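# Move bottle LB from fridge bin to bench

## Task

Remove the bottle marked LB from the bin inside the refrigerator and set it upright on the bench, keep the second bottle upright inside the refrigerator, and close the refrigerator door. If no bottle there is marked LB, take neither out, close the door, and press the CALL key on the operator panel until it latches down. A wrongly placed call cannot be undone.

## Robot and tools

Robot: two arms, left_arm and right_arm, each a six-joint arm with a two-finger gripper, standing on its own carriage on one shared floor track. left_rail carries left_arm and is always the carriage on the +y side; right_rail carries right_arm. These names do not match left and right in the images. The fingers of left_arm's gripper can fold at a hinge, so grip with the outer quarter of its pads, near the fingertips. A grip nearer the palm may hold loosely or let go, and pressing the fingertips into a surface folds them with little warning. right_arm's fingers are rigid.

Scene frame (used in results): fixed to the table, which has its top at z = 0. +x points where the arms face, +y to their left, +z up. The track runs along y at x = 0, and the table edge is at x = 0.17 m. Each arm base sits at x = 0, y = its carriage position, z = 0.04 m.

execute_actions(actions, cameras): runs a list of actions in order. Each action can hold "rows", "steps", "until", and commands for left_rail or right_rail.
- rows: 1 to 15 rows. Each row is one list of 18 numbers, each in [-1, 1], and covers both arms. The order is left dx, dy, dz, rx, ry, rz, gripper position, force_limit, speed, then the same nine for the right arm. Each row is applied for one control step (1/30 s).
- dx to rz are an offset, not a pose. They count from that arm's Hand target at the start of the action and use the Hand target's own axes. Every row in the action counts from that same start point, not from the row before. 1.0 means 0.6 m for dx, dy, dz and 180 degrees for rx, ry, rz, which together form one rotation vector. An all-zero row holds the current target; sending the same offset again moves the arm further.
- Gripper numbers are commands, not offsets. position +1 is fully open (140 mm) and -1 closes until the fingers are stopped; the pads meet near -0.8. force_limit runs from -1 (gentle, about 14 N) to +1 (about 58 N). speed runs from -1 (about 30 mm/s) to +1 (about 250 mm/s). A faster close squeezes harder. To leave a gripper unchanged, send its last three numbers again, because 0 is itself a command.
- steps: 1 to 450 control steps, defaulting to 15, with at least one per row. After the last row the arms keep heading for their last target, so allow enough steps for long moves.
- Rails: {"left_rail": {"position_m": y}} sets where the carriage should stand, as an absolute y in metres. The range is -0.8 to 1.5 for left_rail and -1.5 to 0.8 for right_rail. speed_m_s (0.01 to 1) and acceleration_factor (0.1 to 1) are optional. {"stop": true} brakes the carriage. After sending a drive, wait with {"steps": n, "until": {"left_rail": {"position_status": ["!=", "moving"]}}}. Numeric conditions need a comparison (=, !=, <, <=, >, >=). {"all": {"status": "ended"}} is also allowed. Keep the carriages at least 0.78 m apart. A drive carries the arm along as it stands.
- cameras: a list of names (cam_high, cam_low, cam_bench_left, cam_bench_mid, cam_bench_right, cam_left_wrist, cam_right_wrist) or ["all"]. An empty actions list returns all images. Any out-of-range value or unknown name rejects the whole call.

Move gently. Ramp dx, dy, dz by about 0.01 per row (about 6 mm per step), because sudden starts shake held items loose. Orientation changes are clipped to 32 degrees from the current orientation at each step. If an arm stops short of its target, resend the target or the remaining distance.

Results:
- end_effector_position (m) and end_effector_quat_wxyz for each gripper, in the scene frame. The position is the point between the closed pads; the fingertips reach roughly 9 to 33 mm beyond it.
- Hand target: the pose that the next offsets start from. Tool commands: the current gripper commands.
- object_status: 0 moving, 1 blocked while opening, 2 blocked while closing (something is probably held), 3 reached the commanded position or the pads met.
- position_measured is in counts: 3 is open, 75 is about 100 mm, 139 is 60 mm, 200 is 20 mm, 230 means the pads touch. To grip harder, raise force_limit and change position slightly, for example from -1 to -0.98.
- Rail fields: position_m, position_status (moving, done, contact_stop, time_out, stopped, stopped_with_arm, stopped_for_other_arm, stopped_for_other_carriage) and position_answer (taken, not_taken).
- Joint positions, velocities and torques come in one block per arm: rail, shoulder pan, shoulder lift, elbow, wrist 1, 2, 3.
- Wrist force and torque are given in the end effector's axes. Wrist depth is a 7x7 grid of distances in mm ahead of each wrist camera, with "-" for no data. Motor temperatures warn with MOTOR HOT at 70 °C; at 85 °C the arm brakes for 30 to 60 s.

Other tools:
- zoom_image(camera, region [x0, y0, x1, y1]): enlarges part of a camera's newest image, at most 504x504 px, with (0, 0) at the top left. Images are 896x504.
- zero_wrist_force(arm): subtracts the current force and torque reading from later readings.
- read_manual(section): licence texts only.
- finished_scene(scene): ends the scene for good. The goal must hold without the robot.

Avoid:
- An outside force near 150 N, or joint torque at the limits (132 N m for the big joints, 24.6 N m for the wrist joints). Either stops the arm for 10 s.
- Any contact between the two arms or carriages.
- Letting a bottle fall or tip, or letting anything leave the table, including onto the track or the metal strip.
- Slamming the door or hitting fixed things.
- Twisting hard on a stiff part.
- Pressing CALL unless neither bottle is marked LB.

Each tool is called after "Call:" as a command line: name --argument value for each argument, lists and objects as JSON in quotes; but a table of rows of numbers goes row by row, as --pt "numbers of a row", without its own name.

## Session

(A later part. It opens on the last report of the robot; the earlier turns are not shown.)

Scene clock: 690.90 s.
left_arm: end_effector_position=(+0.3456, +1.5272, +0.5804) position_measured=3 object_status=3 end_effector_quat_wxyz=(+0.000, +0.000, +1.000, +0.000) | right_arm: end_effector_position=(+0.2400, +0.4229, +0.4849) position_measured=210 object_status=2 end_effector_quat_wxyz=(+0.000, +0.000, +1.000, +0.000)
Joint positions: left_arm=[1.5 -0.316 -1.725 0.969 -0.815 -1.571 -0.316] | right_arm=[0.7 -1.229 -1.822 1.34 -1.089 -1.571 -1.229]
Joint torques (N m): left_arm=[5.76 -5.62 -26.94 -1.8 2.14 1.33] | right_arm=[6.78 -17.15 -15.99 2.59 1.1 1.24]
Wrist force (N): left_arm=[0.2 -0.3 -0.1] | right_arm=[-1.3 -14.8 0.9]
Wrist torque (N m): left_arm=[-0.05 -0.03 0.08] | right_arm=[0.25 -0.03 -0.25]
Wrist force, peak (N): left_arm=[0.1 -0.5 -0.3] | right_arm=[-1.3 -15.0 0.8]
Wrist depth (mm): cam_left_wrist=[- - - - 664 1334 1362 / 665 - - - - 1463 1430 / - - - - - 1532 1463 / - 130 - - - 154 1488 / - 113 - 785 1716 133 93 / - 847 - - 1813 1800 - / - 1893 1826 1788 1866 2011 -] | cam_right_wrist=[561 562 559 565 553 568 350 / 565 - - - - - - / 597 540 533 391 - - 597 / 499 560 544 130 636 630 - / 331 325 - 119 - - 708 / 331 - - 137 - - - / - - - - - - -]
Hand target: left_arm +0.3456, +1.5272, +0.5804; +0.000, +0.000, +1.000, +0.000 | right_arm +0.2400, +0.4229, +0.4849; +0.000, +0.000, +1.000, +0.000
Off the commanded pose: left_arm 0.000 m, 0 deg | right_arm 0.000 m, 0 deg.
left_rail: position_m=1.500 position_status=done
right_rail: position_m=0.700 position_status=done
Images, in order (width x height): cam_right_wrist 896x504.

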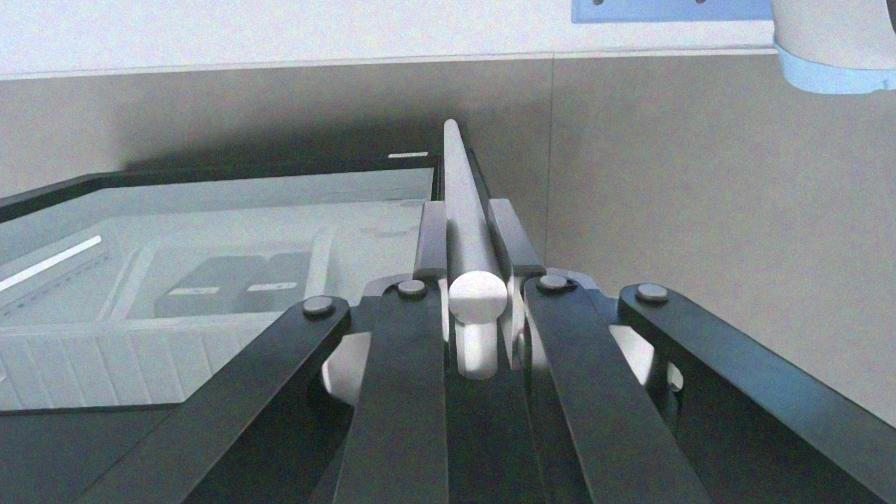

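Call:
execute_actions --actions '[{"rows":[[0,0,0,0,0,0,1,1,1,0.0066,-0.0016,0,0,0,-0.0028,-1,0,-1]],"steps":6},{"rows":[[0,0,0,0,0,0,1,1,1,0.0066,-0.0016,0,0,0,-0.0028,-1,0,-1]],"steps":6},{"rows":[[0,0,0,0,0,0,1,1,1,0.0131,-0.0016,0,0,0,-0.0056,-1,0,-1]],"steps":6},{"rows":[[0,0,0,0,0,0,1,1,1,0.0131,-0.0016,0,0,0,-0.0056,-1,0,-1]],"steps":6},{"rows":[[0,0,0,0,0,0,1,1,1,0.0131,-0.0016,0,0,0,-0.0056,-1,0,-1]],"steps":20}]' --cameras '["cam_right_wrist"]'

Scene clock: 708.57 s.
left_arm: end_effector_position=(+0.3456, +1.5272, +0.5804) position_measured=3 object_status=3 end_effector_quat_wxyz=(+0.000, +0.000, +1.000, +0.000) | right_arm: end_effector_position=(+0.2086, +0.4173, +0.4849) position_measured=210 object_status=2 end_effector_quat_wxyz=(+0.000, -0.035, +0.999, +0.000)
Joint positions: left_arm=[1.5 -0.316 -1.725 0.969 -0.815 -1.571 -0.316] | right_arm=[0.7 -1.324 -1.857 1.363 -1.077 -1.571 -1.395]
Joint torques (N m): left_arm=[7.56 -6.3 -26.74 -1.87 2.43 1.31] | right_arm=[-8.67 -21.25 -11.29 3.58 1.08 -1.69]
Wrist force (N): left_arm=[0.0 -0.3 -0.2] | right_arm=[-3.1 -16.6 6.0]
Wrist torque (N m): left_arm=[-0.05 -0.01 0.08] | right_arm=[0.24 0.08 -0.06]
Wrist force, peak (N): left_arm=[0.1 -0.6 -0.3] | right_arm=[-3.2 -16.8 6.0]
Wrist depth (mm): cam_left_wrist=[- - 662 658 - 1348 1341 / - - - 709 - 1415 1446 / - - 698 - - 1471 1551 / - 131 - - - 154 1640 / - 112 - - 800 133 93 / - - - - - - - / - 1879 1879 1893 1852 1921 -] | cam_right_wrist=[559 561 568 554 559 516 340 / - - - - - 581 352 / - - 518 313 - - - / 505 532 548 130 - 619 - / 328 - - 119 - - - / 333 - - - - - - / - - - - - - -]
Hand target: left_arm +0.3456, +1.5272, +0.5804; +0.000, +0.000, +1.000, +0.000 | right_arm +0.2086, +0.4173, +0.4849; +0.000, -0.035, +0.999, +0.000
Off the commanded pose: left_arm 0.000 m, 0 deg | right_arm 0.000 m, 0 deg.
left_rail: position_m=1.500 position_status=done
right_rail: position_m=0.700 position_status=done
Images, in order (width x height): cam_right_wrist 896x504.

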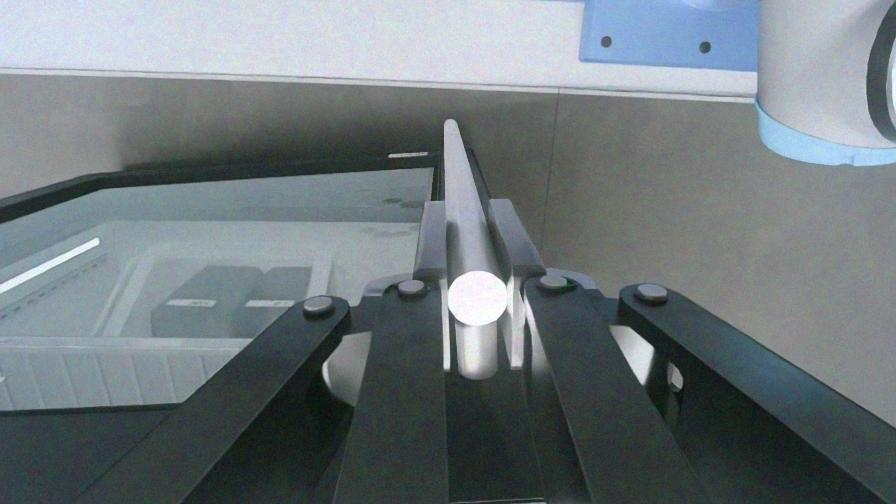

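Call:
execute_actions --actions '[{"rows":[[0,0,0,0,0,0,1,1,1,0.0197,-0.0034,0,0,0,-0.0083,-1,0,-1]],"steps":6},{"rows":[[0,0,0,0,0,0,1,1,1,0.0263,-0.0044,0,0,0,-0.0111,-1,0,-1]],"steps":6},{"rows":[[0,0,0,0,0,0,1,1,1,0.0263,-0.0044,0,0,0,-0.0111,-1,0,-1]],"steps":6},{"rows":[[0,0,0,0,0,0,1,1,1,0.0263,-0.0044,0,0,0,-0.0111,-1,0,-1]],"steps":20}]'

Scene clock: 715.40 s.
left_arm: end_effector_position=(+0.3456, +1.5272, +0.5804) position_measured=3 object_status=3 end_effector_quat_wxyz=(+0.000, +0.000, +1.000, +0.000) | right_arm: end_effector_position=(+0.1511, +0.4004, +0.4849) position_measured=210 object_status=2 end_effector_quat_wxyz=(+0.000, -0.100, +0.995, +0.000)
Joint positions: left_arm=[1.5 -0.316 -1.725 0.969 -0.815 -1.571 -0.316] | right_arm=[0.7 -1.512 -1.893 1.386 -1.064 -1.571 -1.713]
Joint torques (N m): left_arm=[6.37 -7.22 -27.23 -2.01 2.08 1.41] | right_arm=[-10.96 -17.14 -12.42 0.74 0.36 -1.76]
Wrist force (N): left_arm=[0.1 -0.1 -0.1] | right_arm=[-1.8 -6.7 5.6]
Wrist torque (N m): left_arm=[-0.02 -0.02 0.08] | right_arm=[0.41 0.21 -0.09]
Wrist force, peak (N): left_arm=[0.3 -0.5 -0.1] | right_arm=[-6.5 -16.0 7.2]
Wrist depth (mm): cam_left_wrist=[645 - 652 - 650 1471 - / - - - - 709 1438 1463 / - - 711 - 1551 1523 1560 / 742 131 - 797 - 154 1629 / - 112 - - 1589 133 93 / - 833 - 850 1728 1826 - / - 1893 1852 2060 1921 1936 -] | cam_right_wrist=[559 565 600 585 533 471 338 / - - 586 585 581 540 352 / - - - 261 - 555 329 / 497 555 567 127 619 420 356 / - 494 - 119 - - - / 339 - - 137 - - - / - - - - - - -]
Hand target: left_arm +0.3456, +1.5272, +0.5804; +0.000, +0.000, +1.000, +0.000 | right_arm +0.1511, +0.4003, +0.4849; +0.000, -0.100, +0.995, +0.000
Off the commanded pose: left_arm 0.000 m, 0 deg | right_arm 0.000 m, 0 deg.
left_rail: position_m=1.500 position_status=done
right_rail: position_m=0.700 position_status=done

Call:
execute_actions --actions '[{"rows":[[0,0,0,0,0,0,1,1,1,0.0263,-0.0036,0,0,0,-0.0111,-1,0,-1]],"steps":6},{"rows":[[0,0,0,0,0,0,1,1,1,0.0393,-0.0057,0,0,0,-0.01667,-1,0,-1]],"steps":6},{"rows":[[0,0,0,0,0,0,1,1,1,0.0393,-0.0057,0,0,0,-0.01667,-1,0,-1]],"steps":6},{"rows":[[0,0,0,0,0,0,1,1,1,0.0393,-0.0057,0,0,0,-0.01667,-1,0,-1]],"steps":6},{"rows":[[0,0,0,0,0,0,1,1,1,0.0393,-0.0057,0,0,0,-0.01667,-1,0,-1]],"steps":6},{"rows":[[0,0,0,0,0,0,1,1,1,0.0393,-0.0057,0,0,0,-0.01667,-1,0,-1]],"steps":6},{"rows":[[0,0,0,0,0,0,1,1,1,0.0263,-0.0036,0,0,0,-0.0111,-1,0,-1]],"steps":20}]' --cameras '["cam_right_wrist"]'

Scene clock: 733.97 s.
left_arm: end_effector_position=(+0.3456, +1.5272, +0.5804) position_measured=3 object_status=3 end_effector_quat_wxyz=(+0.000, +0.000, +1.000, +0.000) | right_arm: end_effector_position=(+0.0214, +0.3292, +0.4849) position_measured=210 object_status=2 end_effector_quat_wxyz=(+0.005, -0.263, +0.965, -0.003)
Joint positions: left_arm=[1.5 -0.316 -1.725 0.969 -0.815 -1.571 -0.316] | right_arm=[0.7 -1.89 -1.814 1.334 -1.091 -1.56 -2.423]
Joint torques (N m): left_arm=[3.93 -6.92 -25.97 -1.93 2.28 1.46] | right_arm=[-26.29 -18.94 -34.8 2.92 -14.71 -1.63]
Wrist force (N): left_arm=[0.2 -0.3 -0.2] | right_arm=[-11.0 -66.6 15.1]
Wrist torque (N m): left_arm=[-0.06 -0.03 0.08] | right_arm=[-1.99 0.39 -0.17]
Wrist force, peak (N): left_arm=[0.2 -0.4 -0.4] | right_arm=[-11.2 -77.1 30.3]
Wrist depth (mm): cam_left_wrist=[- 649 672 - 723 1392 - / 670 - - - - 1463 1776 / 723 709 - - - 1506 1523 / - 132 - - - 155 1609 / - 112 800 807 - 133 93 / - - 855 817 1852 1800 - / - 1813 1740 1813 - 1907 -] | cam_right_wrist=[552 570 - - - 1194 1205 / - 582 585 572 568 566 1263 / - - 529 295 568 560 581 / 560 566 631 127 609 529 436 / - - - 119 - 424 392 / 452 - - 133 - - - / - - - - - - -]
Hand target: left_arm +0.3456, +1.5272, +0.5804; +0.000, +0.000, +1.000, +0.000 | right_arm +0.0181, +0.3303, +0.4849; +0.000, -0.263, +0.965, +0.000
Off the commanded pose: left_arm 0.000 m, 0 deg | right_arm 0.003 m, 1 deg.
left_rail: position_m=1.500 position_status=done
right_rail: position_m=0.700 position_status=done
Images, in order (width x height): cam_right_wrist 896x504.

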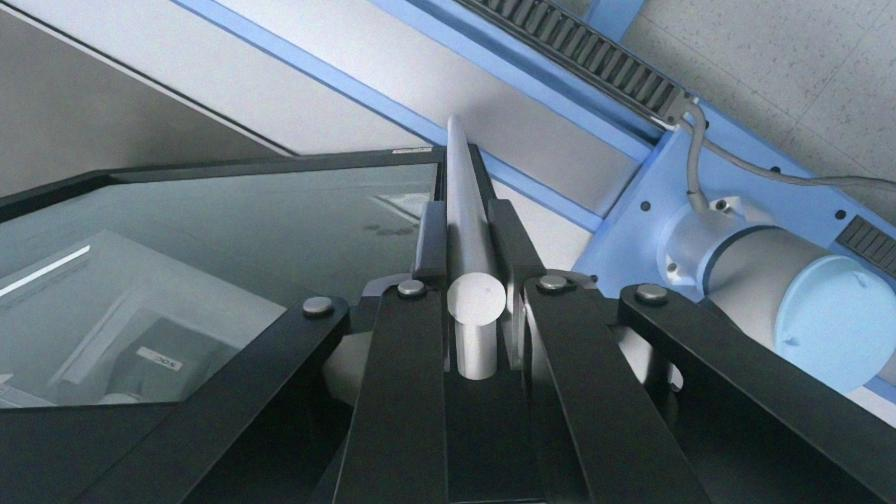

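Call:
execute_actions --actions '[{"rows":[[0,0,0,0,0,0,1,1,1,0,-0.0067,0,0,0,0,-1,0,-1]],"steps":15}]'

Scene clock: 744.27 s.
left_arm: end_effector_position=(+0.3456, +1.5272, +0.5804) position_measured=3 object_status=3 end_effector_quat_wxyz=(+0.000, +0.000, +1.000, +0.000) | right_arm: end_effector_position=(+0.0201, +0.3269, +0.4849) position_measured=210 object_status=2 end_effector_quat_wxyz=(+0.000, -0.263, +0.965, +0.000)
Joint positions: left_arm=[1.5 -0.316 -1.725 0.969 -0.815 -1.571 -0.316] | right_arm=[0.7 -1.882 -1.806 1.328 -1.093 -1.571 -2.414]
Joint torques (N m): left_arm=[5.11 -6.72 -27.7 -2.02 2.37 1.59] | right_arm=[-1.08 -7.96 -29.37 0.13 -9.25 1.46]
Wrist force (N): left_arm=[-0.1 -0.2 -0.1] | right_arm=[-6.4 -34.1 -1.7]
Wrist torque (N m): left_arm=[-0.05 0.03 0.08] | right_arm=[-0.12 -0.16 -0.32]
Wrist force, peak (N): left_arm=[0.2 -0.6 -0.2] | right_arm=[-11.5 -67.3 15.2]
Wrist depth (mm): cam_left_wrist=[645 652 - - - 1497 1334 / - 672 644 - - 1430 1455 / - - - 729 751 1589 - / - 131 - 810 - 133 1570 / - 112 805 - 1661 133 93 / - 841 870 873 888 1866 - / - 1893 1800 1839 2128 1907 -] | cam_right_wrist=[551 567 545 562 - 1199 1199 / 572 589 597 567 - 1245 1233 / 605 - 630 265 595 567 1307 / 541 - - 127 611 531 442 / - - - 120 - 426 395 / - - - 133 - - - / - - - - - - -]
Hand target: left_arm +0.3456, +1.5272, +0.5804; +0.000, +0.000, +1.000, +0.000 | right_arm +0.0202, +0.3269, +0.4849; +0.000, -0.263, +0.965, +0.000
Off the commanded pose: left_arm 0.000 m, 0 deg | right_arm 0.000 m, 0 deg.
left_rail: position_m=1.500 position_status=done
right_rail: position_m=0.700 position_status=done

Call:
execute_actions --actions '[{"rows":[[0,0,0,0,0,0,1,1,1,0.0235,-0.0085,0,0,0,-0.0111,-1,0,-1]],"steps":7},{"rows":[[0,0,0,0,0,0,1,1,1,0.0353,-0.0105,0,0,0,-0.01667,-1,0,-1]],"steps":7},{"rows":[[0,0,0,0,0,0,1,1,1,0.0353,-0.0075,0,0,0,-0.01667,-1,0,-1]],"steps":7},{"rows":[[0,0,0,0,0,0,1,1,1,0.0353,-0.0075,0,0,0,-0.01667,-1,0,-1]],"steps":20}]'

Scene clock: 761.37 s.
left_arm: end_effector_position=(+0.3456, +1.5272, +0.5804) position_measured=3 object_status=3 end_effector_quat_wxyz=(+0.000, +0.000, +1.000, +0.000) | right_arm: end_effector_position=(-0.0356, +0.2673, +0.4849) position_measured=210 object_status=2 end_effector_quat_wxyz=(-0.004, -0.354, +0.935, +0.004)
Joint positions: left_arm=[1.5 -0.316 -1.725 0.969 -0.815 -1.571 -0.316] | right_arm=[0.7 -1.956 -1.662 1.213 -1.122 -1.582 -2.681]
Joint torques (N m): left_arm=[3.54 -6.69 -26.23 -2.37 2.2 1.09] | right_arm=[10.15 3.36 -23.63 -3.18 14.28 -1.96]
Wrist force (N): left_arm=[0.2 -0.2 -0.3] | right_arm=[8.0 59.7 -22.8]
Wrist torque (N m): left_arm=[-0.03 -0.03 0.08] | right_arm=[1.91 0.01 0.08]
Wrist force, peak (N): left_arm=[0.0 -0.5 -0.4] | right_arm=[11.6 64.8 -34.0]
Wrist depth (mm): cam_left_wrist=[- - - - 623 1369 1392 / - - - - - 1438 1446 / - 696 - 731 - 1514 1514 / - 131 713 - 802 124 1579 / - 112 812 783 - 133 93 / - - 933 807 1694 1826 - / - 1879 2011 1866 1879 1907 -] | cam_right_wrist=[549 558 - 627 1188 1227 1205 / 575 584 - 568 - 1269 1300 / - 540 565 265 - 1347 1361 / 551 - 625 126 633 618 1361 / 567 - - 119 - 625 - / - - - 137 - - - / - - - - - - -]
Hand target: left_arm +0.3456, +1.5272, +0.5804; +0.000, +0.000, +1.000, +0.000 | right_arm -0.0323, +0.2659, +0.4849; +0.000, -0.354, +0.935, +0.000
Off the commanded pose: left_arm 0.000 m, 0 deg | right_arm 0.004 m, 1 deg.
left_rail: position_m=1.500 position_status=done
right_rail: position_m=0.700 position_status=done

Call:
execute_actions --actions '[{"rows":[[0,0,0,0,0,0,1,1,1,0,0.0115,0,0,0,0,-1,0,-1]],"steps":20},{"rows":[[0,0,0,0,0,0,1,1,1,0.038,-0.0057,0,0,0,-0.01667,-1,0,-1]],"steps":7},{"rows":[[0,0,0,0,0,0,1,1,1,0.038,-0.0057,0,0,0,-0.01667,-1,0,-1]],"steps":20}]'

Scene clock: 779.60 s.
left_arm: end_effector_position=(+0.3456, +1.5272, +0.5804) position_measured=3 object_status=3 end_effector_quat_wxyz=(+0.000, +0.000, +1.000, +0.000) | right_arm: end_effector_position=(-0.0654, +0.2349, +0.4849) position_measured=210 object_status=2 end_effector_quat_wxyz=(+0.000, -0.403, +0.915, +0.000)
Joint positions: left_arm=[1.5 -0.316 -1.725 0.969 -0.815 -1.571 -0.316] | right_arm=[0.7 -1.999 -1.579 1.135 -1.127 -1.57 -2.828]
Joint torques (N m): left_arm=[6.21 -6.96 -26.97 -2.3 2.45 1.42] | right_arm=[-34.91 -20.83 -36.08 0.56 -14.7 -1.72]
Wrist force (N): left_arm=[0.1 -0.2 -0.2] | right_arm=[-8.9 -55.7 9.2]
Wrist torque (N m): left_arm=[-0.03 -0.01 0.07] | right_arm=[-1.21 0.35 -0.07]
Wrist force, peak (N): left_arm=[0.1 -0.4 -0.4] | right_arm=[8.4 59.9 -22.8]
Wrist depth (mm): cam_left_wrist=[655 - - - - 1327 1392 / 667 - - - - - 1446 / - - - - 1609 - 1640 / - 131 - 731 790 154 1650 / - 113 797 - 1826 133 93 / - - - - 1813 1716 - / - 2200 1866 1866 2145 - -] | cam_right_wrist=[559 562 - 1142 1152 1152 1194 / - 578 597 - 1137 1269 1263 / - 534 549 229 - 1313 1333 / 561 - - 127 - 1404 1412 / 591 576 - 119 - 1459 1518 / - - - 137 - - - / - - - - - - -]
Hand target: left_arm +0.3456, +1.5272, +0.5804; +0.000, +0.000, +1.000, +0.000 | right_arm -0.0655, +0.2349, +0.4849; +0.000, -0.403, +0.915, +0.000
Off the commanded pose: left_arm 0.000 m, 0 deg | right_arm 0.000 m, 0 deg.
left_rail: position_m=1.500 position_status=done
right_rail: position_m=0.700 position_status=done

Call:
execute_actions --actions '[{"rows":[[0,0,0,0,0,0,1,1,1,0,-0.0037,0,0,0,0,-1,0,-1]],"steps":8},{"rows":[[0,0,0,0,0,0,1,1,1,0.0382,-0.0065,0,0,0,-0.01667,-1,0,-1]],"steps":7},{"rows":[[0,0,0,0,0,0,1,1,1,0.0382,-0.0065,0,0,0,-0.01667,-1,0,-1]],"steps":7},{"rows":[[0,0,0,0,0,0,1,1,1,0.0382,-0.0065,0,0,0,-0.01667,-1,0,-1]],"steps":20}]'

Scene clock: 805.93 s.
left_arm: end_effector_position=(+0.3456, +1.5272, +0.5804) position_measured=3 object_status=3 end_effector_quat_wxyz=(+0.000, +0.000, +1.000, +0.000) | right_arm: end_effector_position=(-0.0985, +0.1730, +0.4849) position_measured=210 object_status=2 end_effector_quat_wxyz=(+0.000, -0.473, +0.881, +0.000)
Joint positions: left_arm=[1.5 -0.316 -1.725 0.969 -0.815 -1.571 -0.316] | right_arm=[0.7 -2.007 -1.41 0.95 -1.111 -1.571 -2.993]
Joint torques (N m): left_arm=[3.48 -6.1 -26 -2.38 2.61 1.11] | right_arm=[-8.72 -17.89 -28.17 -0.03 1.56 -1.88]
Wrist force (N): left_arm=[0.0 -0.3 0.0] | right_arm=[-3.0 2.5 -9.2]
Wrist torque (N m): left_arm=[-0.06 0.00 0.08] | right_arm=[0.23 0.86 -0.01]
Wrist force, peak (N): left_arm=[-0.1 -0.5 -0.3] | right_arm=[-8.5 -56.3 9.8]
Wrist depth (mm): cam_left_wrist=[- - 652 652 655 1362 1369 / - - - 687 707 1399 1471 / - 662 - - 725 1589 1506 / - 131 742 - 783 155 1629 / - 113 - - 1384 124 93 / - 836 853 - 1839 1866 - / - 1879 1813 1907 1996 1936 -] | cam_right_wrist=[- 561 566 1183 1216 1194 1205 / - 576 564 - 1245 1281 1251 / - 508 591 251 1294 1320 1443 / 561 670 648 131 1404 1375 1389 / 570 - - 119 - 1451 1509 / - - - 137 - - 1573 / - - - - - - -]
Hand target: left_arm +0.3456, +1.5272, +0.5804; +0.000, +0.000, +1.000, +0.000 | right_arm -0.0985, +0.1730, +0.4849; +0.000, -0.473, +0.881, +0.000
Off the commanded pose: left_arm 0.000 m, 0 deg | right_arm 0.000 m, 0 deg.
left_rail: position_m=1.500 position_status=done
right_rail: position_m=0.700 position_status=done

Call:
execute_actions --actions '[{"rows":[[0,0,0,0,0,0,1,1,1,0.0382,-0.0062,0,0,0,-0.01667,-1,0,-1]],"steps":7},{"rows":[[0,0,0,0,0,0,1,1,1,0.0382,-0.0065,0,0,0,-0.01667,-1,0,-1]],"steps":7},{"rows":[[0,0,0,0,0,0,1,1,1,0.0382,-0.0065,0,0,0,-0.01667,-1,0,-1]],"steps":25},{"rows":[[0,0,0,0,0,0,1,1,1,0,0,0,0,0,0,-0.1,0,-0.5]],"steps":40},{"rows":[[0,0,0,0,0,0,1,1,1,0,0,-0.08,0,0,0,-0.1,0,-0.5]],"steps":10},{"rows":[[0,0,0,0,0,0,1,1,1,0,0,-0.08,0,0,0,-0.1,0,-0.5]],"steps":10},{"rows":[[0,0,0,0,0,0,1,1,1,0,0,-0.08,0,0,0,-0.1,0,-0.5]],"steps":20}]' --cameras '["cam_right_wrist"]'

Scene clock: 838.00 s.
left_arm: end_effector_position=(+0.3456, +1.5272, +0.5804) position_measured=3 object_status=3 end_effector_quat_wxyz=(+0.000, +0.000, +1.000, +0.000) | right_arm: end_effector_position=(-0.1233, +0.1087, +0.6276) position_measured=141 object_status=3 end_effector_quat_wxyz=(-0.091, -0.537, +0.835, -0.080)
Joint positions: left_arm=[1.5 -0.316 -1.725 0.969 -0.815 -1.571 -0.316] | right_arm=[0.7 -2.021 -1.054 0.035 -0.791 -1.53 -3.159]
Joint torques (N m): left_arm=[3.28 -6.79 -24.91 -2.51 2.28 1.21] | right_arm=[-11.22 -42.83 -24.67 -5.17 1.31 -1.84]
Wrist force (N): left_arm=[0.3 -0.2 -0.1] | right_arm=[-2.8 0.6 -1.2]
Wrist torque (N m): left_arm=[-0.04 -0.06 0.07] | right_arm=[0.09 0.60 0.02]
Wrist force, peak (N): left_arm=[0.1 -0.4 -0.6] | right_arm=[-6.5 10.7 -34.3]
Wrist depth (mm): cam_left_wrist=[- - - - - 1362 1422 / - 688 - - - 1430 1455 / - - - - - 1542 1514 / 753 131 - - - 155 1514 / - 112 - - - 133 93 / - 736 831 - - - - / - 1866 1839 1950 1936 1950 -] | cam_right_wrist=[742 706 695 1354 1389 1404 1375 / 755 712 721 1397 1404 1427 1389 / - - 775 - 1412 1420 1375 / - 710 147 - 134 1443 1412 / 485 89 101 782 - 92 1427 / - - - 906 - - - / - - - 796 - - -]
Hand target: left_arm +0.3456, +1.5272, +0.5804; +0.000, +0.000, +1.000, +0.000 | right_arm -0.1234, +0.1080, +0.6289; +0.000, -0.541, +0.841, +0.000
Off the commanded pose: left_arm 0.000 m, 0 deg | right_arm 0.002 m, 14 deg.
left_rail: position_m=1.500 position_status=done
right_rail: position_m=0.700 position_status=done
elbow stopped short (right arm): the move would have taken joint 4 (elbow) straighter than the controller allows.
Images, in order (width x height): cam_right_wrist 896x504.

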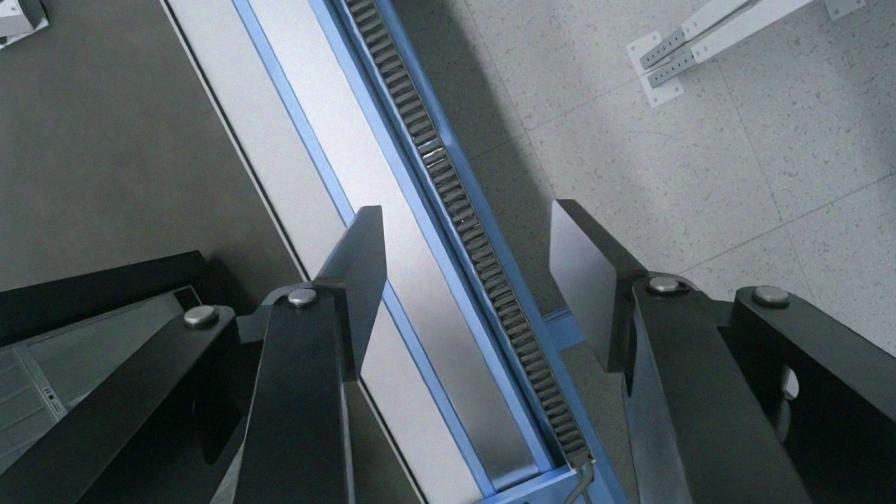

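Call:
execute_actions --actions '[]' --cameras '["cam_high","cam_bench_left","cam_bench_right","cam_bench_mid","cam_left_wrist","cam_right_wrist"]'

Scene clock: 847.63 s.
left_arm: end_effector_position=(+0.3456, +1.5272, +0.5804) position_measured=3 object_status=3 end_effector_quat_wxyz=(+0.000, +0.000, +1.000, +0.000) | right_arm: end_effector_position=(-0.1233, +0.1087, +0.6277) position_measured=141 object_status=3 end_effector_quat_wxyz=(-0.091, -0.537, +0.835, -0.080)
Joint positions: left_arm=[1.5 -0.316 -1.725 0.969 -0.815 -1.571 -0.316] | right_arm=[0.7 -2.021 -1.054 0.035 -0.791 -1.53 -3.159]
Joint velocities: within noise
Joint torques (N m): left_arm=[3.56 -7.34 -26.73 -2.98 2.07 1.69] | right_arm=[-11.21 -42.12 -24.54 -5.26 1.27 -1.86]
Motor temperatures (°C): left_arm=[28 24 25 36 38 30] | right_arm=[25 25 29 33 33 37]
Wrist force (N): left_arm=[-0.1 -0.2 -0.2] | right_arm=[-2.4 0.6 -1.2]
Wrist torque (N m): left_arm=[-0.04 0.03 0.08] | right_arm=[0.07 0.51 0.02]
Wrist force, peak (N): left_arm=[0.0 -0.6 -0.4] | right_arm=[-3.0 0.8 -1.2]
Wrist depth (mm): cam_left_wrist=[- - - 653 644 - 1422 / 688 - 694 - - 1430 1438 / - - - - - 1455 1542 / - 131 - 820 - 133 1609 / - 112 - - - - 93 / - 841 891 - 1650 1788 - / - 1936 - 1965 1936 1965 -] | cam_right_wrist=[- 736 - 1389 1368 1389 1368 / - 740 775 1420 1397 1368 1326 / 757 742 770 1287 1427 1404 1412 / - - 145 734 134 1443 1412 / - 91 93 748 - 92 1459 / - - 793 791 - - - / - - - 816 - - -]
Hand target: left_arm +0.3456, +1.5272, +0.5804; +0.000, +0.000, +1.000, +0.000 | right_arm -0.1234, +0.1080, +0.6289; +0.000, -0.541, +0.841, +0.000
Tool commands: left_gripper/position=+1.0 left_gripper/force_limit=+1.0 left_gripper/speed=+1.0 right_gripper/position=-0.1 right_gripper/force_limit=+0.0 right_gripper/speed=-0.5
Off the commanded pose: left_arm 0.000 m, 0 deg | right_arm 0.001 m, 14 deg.
left_rail: position_m=1.500 position_status=done
right_rail: position_m=0.700 position_status=done
Images, in order (width x height): cam_high 896x504, cam_bench_left 896x504, cam_bench_mid 896x504, cam_bench_right 896x504, cam_left_wrist 896x504, cam_right_wrist 896x504.

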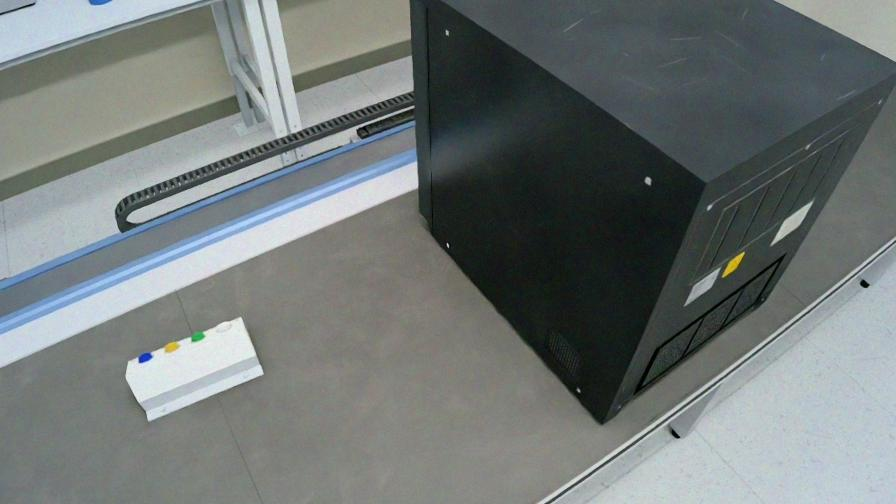

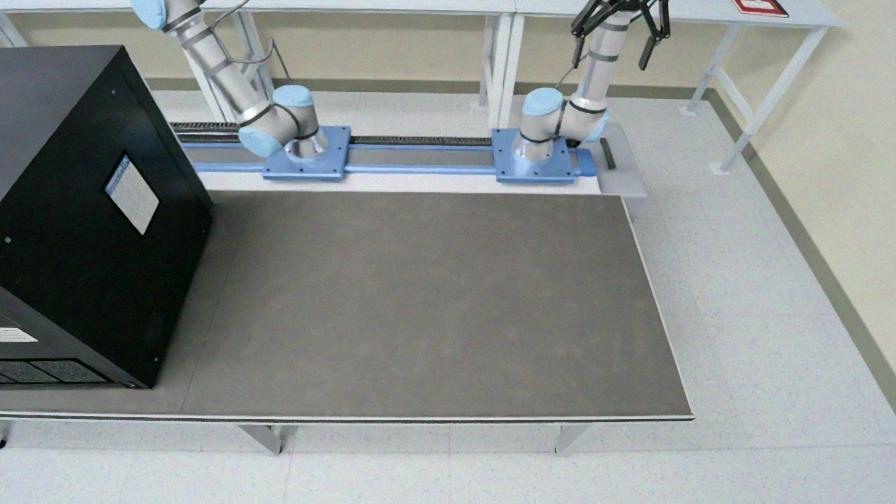

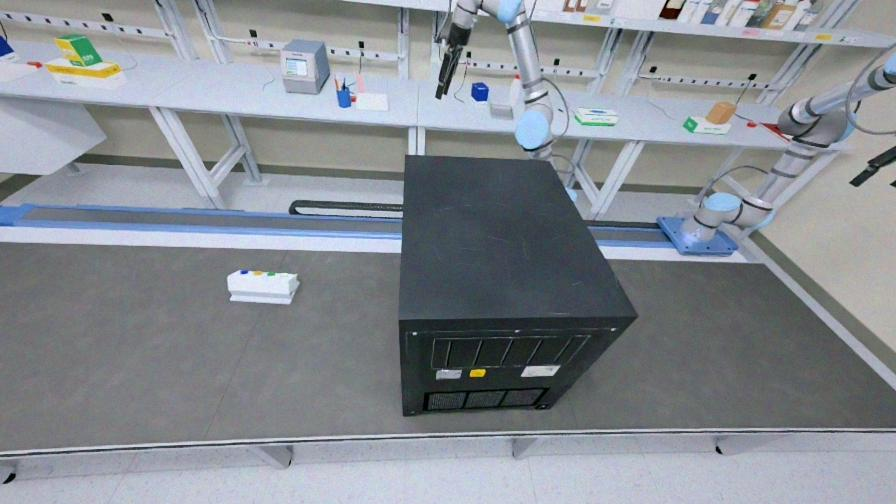

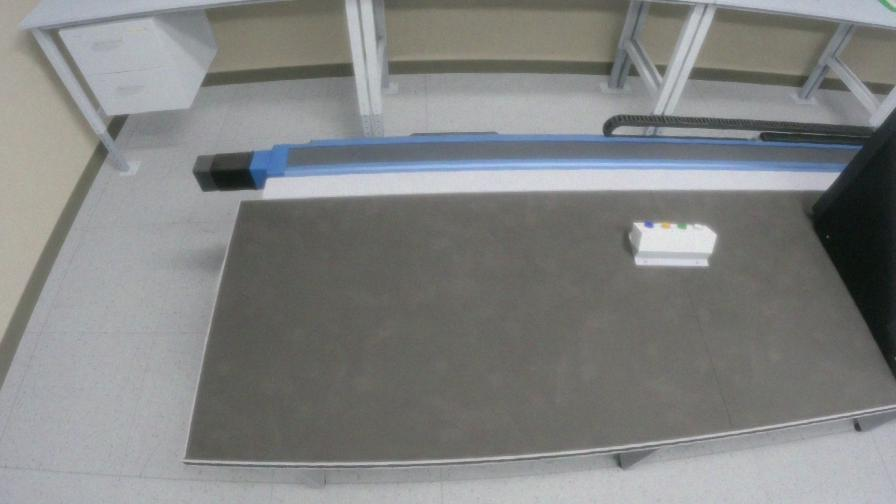

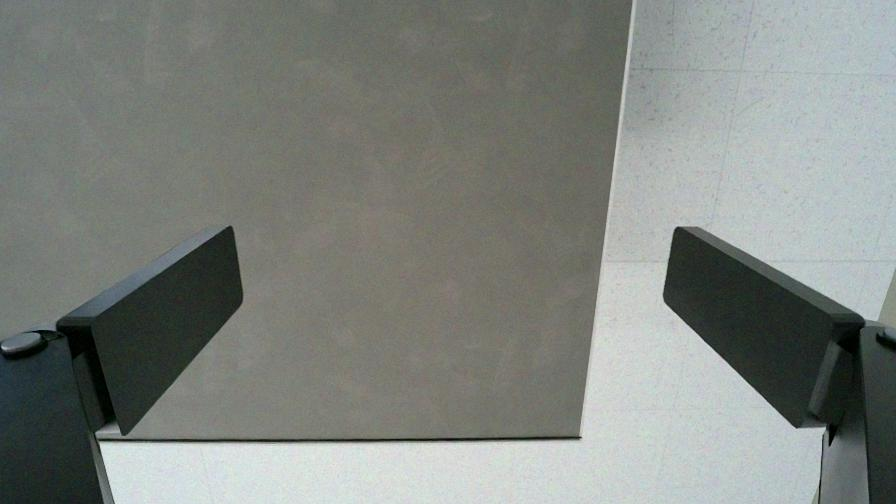

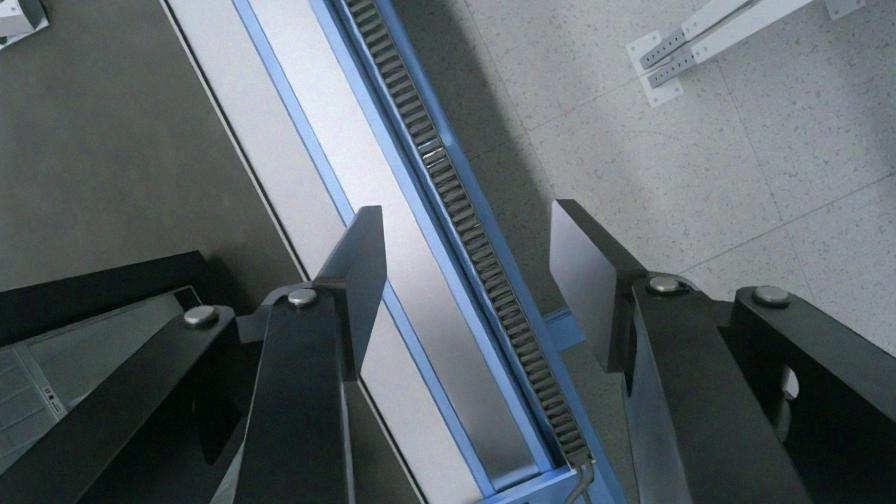

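Call:
execute_actions --actions '[{"rows":[[0,0,0,0,0,0,1,1,1,-0.131,0.0139,0,0,0,0.0556,-0.1,0,-0.5]],"steps":12},{"rows":[[0,0,0,0,0,0,1,1,1,-0.131,0.0139,0,0,0,0.111,-0.1,0,-0.5]],"steps":20}]' --cameras '["cam_right_wrist"]'

Scene clock: 884.63 s.
left_arm: end_effector_position=(+0.3456, +1.5272, +0.5804) position_measured=3 object_status=3 end_effector_quat_wxyz=(+0.000, +0.000, +1.000, +0.000) | right_arm: end_effector_position=(-0.0608, +0.2525, +0.6289) position_measured=141 object_status=3 end_effector_quat_wxyz=(+0.001, -0.305, +0.952, +0.002)
Joint positions: left_arm=[1.5 -0.316 -1.725 0.969 -0.815 -1.571 -0.316] | right_arm=[0.7 -2.005 -1.276 0.269 -0.559 -1.572 -2.625]
Joint torques (N m): left_arm=[1.72 -8.49 -26.46 -3.09 2.21 1.48] | right_arm=[-10.99 -33.02 -3.36 -4.78 1.13 1.41]
Wrist force (N): left_arm=[0.0 0.0 -0.2] | right_arm=[-2.1 0.9 -0.7]
Wrist torque (N m): left_arm=[0.00 0.00 0.08] | right_arm=[0.18 0.46 -0.20]
Wrist force, peak (N): left_arm=[0.0 -0.5 -0.6] | right_arm=[8.2 1.1 3.8]
Wrist depth (mm): cam_left_wrist=[- 679 - - - 1377 1392 / 692 694 - - - 1438 1455 / - - - - - 1514 1542 / - 131 - - - 143 1619 / - 113 - 828 800 133 93 / - 864 - - 876 1879 - / - 1763 1907 1907 1763 - -] | cam_right_wrist=[689 658 - 1313 1320 1354 1354 / 693 716 719 - 1294 1382 1382 / - 750 786 755 - 1475 1484 / - 708 - 842 134 752 1545 / 474 94 93 858 120 92 1420 / - - 796 673 - - - / - - - 605 - - -]
Hand target: left_arm +0.3456, +1.5272, +0.5804; +0.000, +0.000, +1.000, +0.000 | right_arm -0.0608, +0.2525, +0.6289; +0.000, -0.305, +0.952, +0.000
Off the commanded pose: left_arm 0.000 m, 0 deg | right_arm 0.000 m, 0 deg.
left_rail: position_m=1.500 position_status=done
right_rail: position_m=0.700 position_status=done
elbow stopped short (right arm): the move would have taken joint 4 (elbow) straighter than the controller allows.
Images, in order (width x height): cam_right_wrist 896x504.

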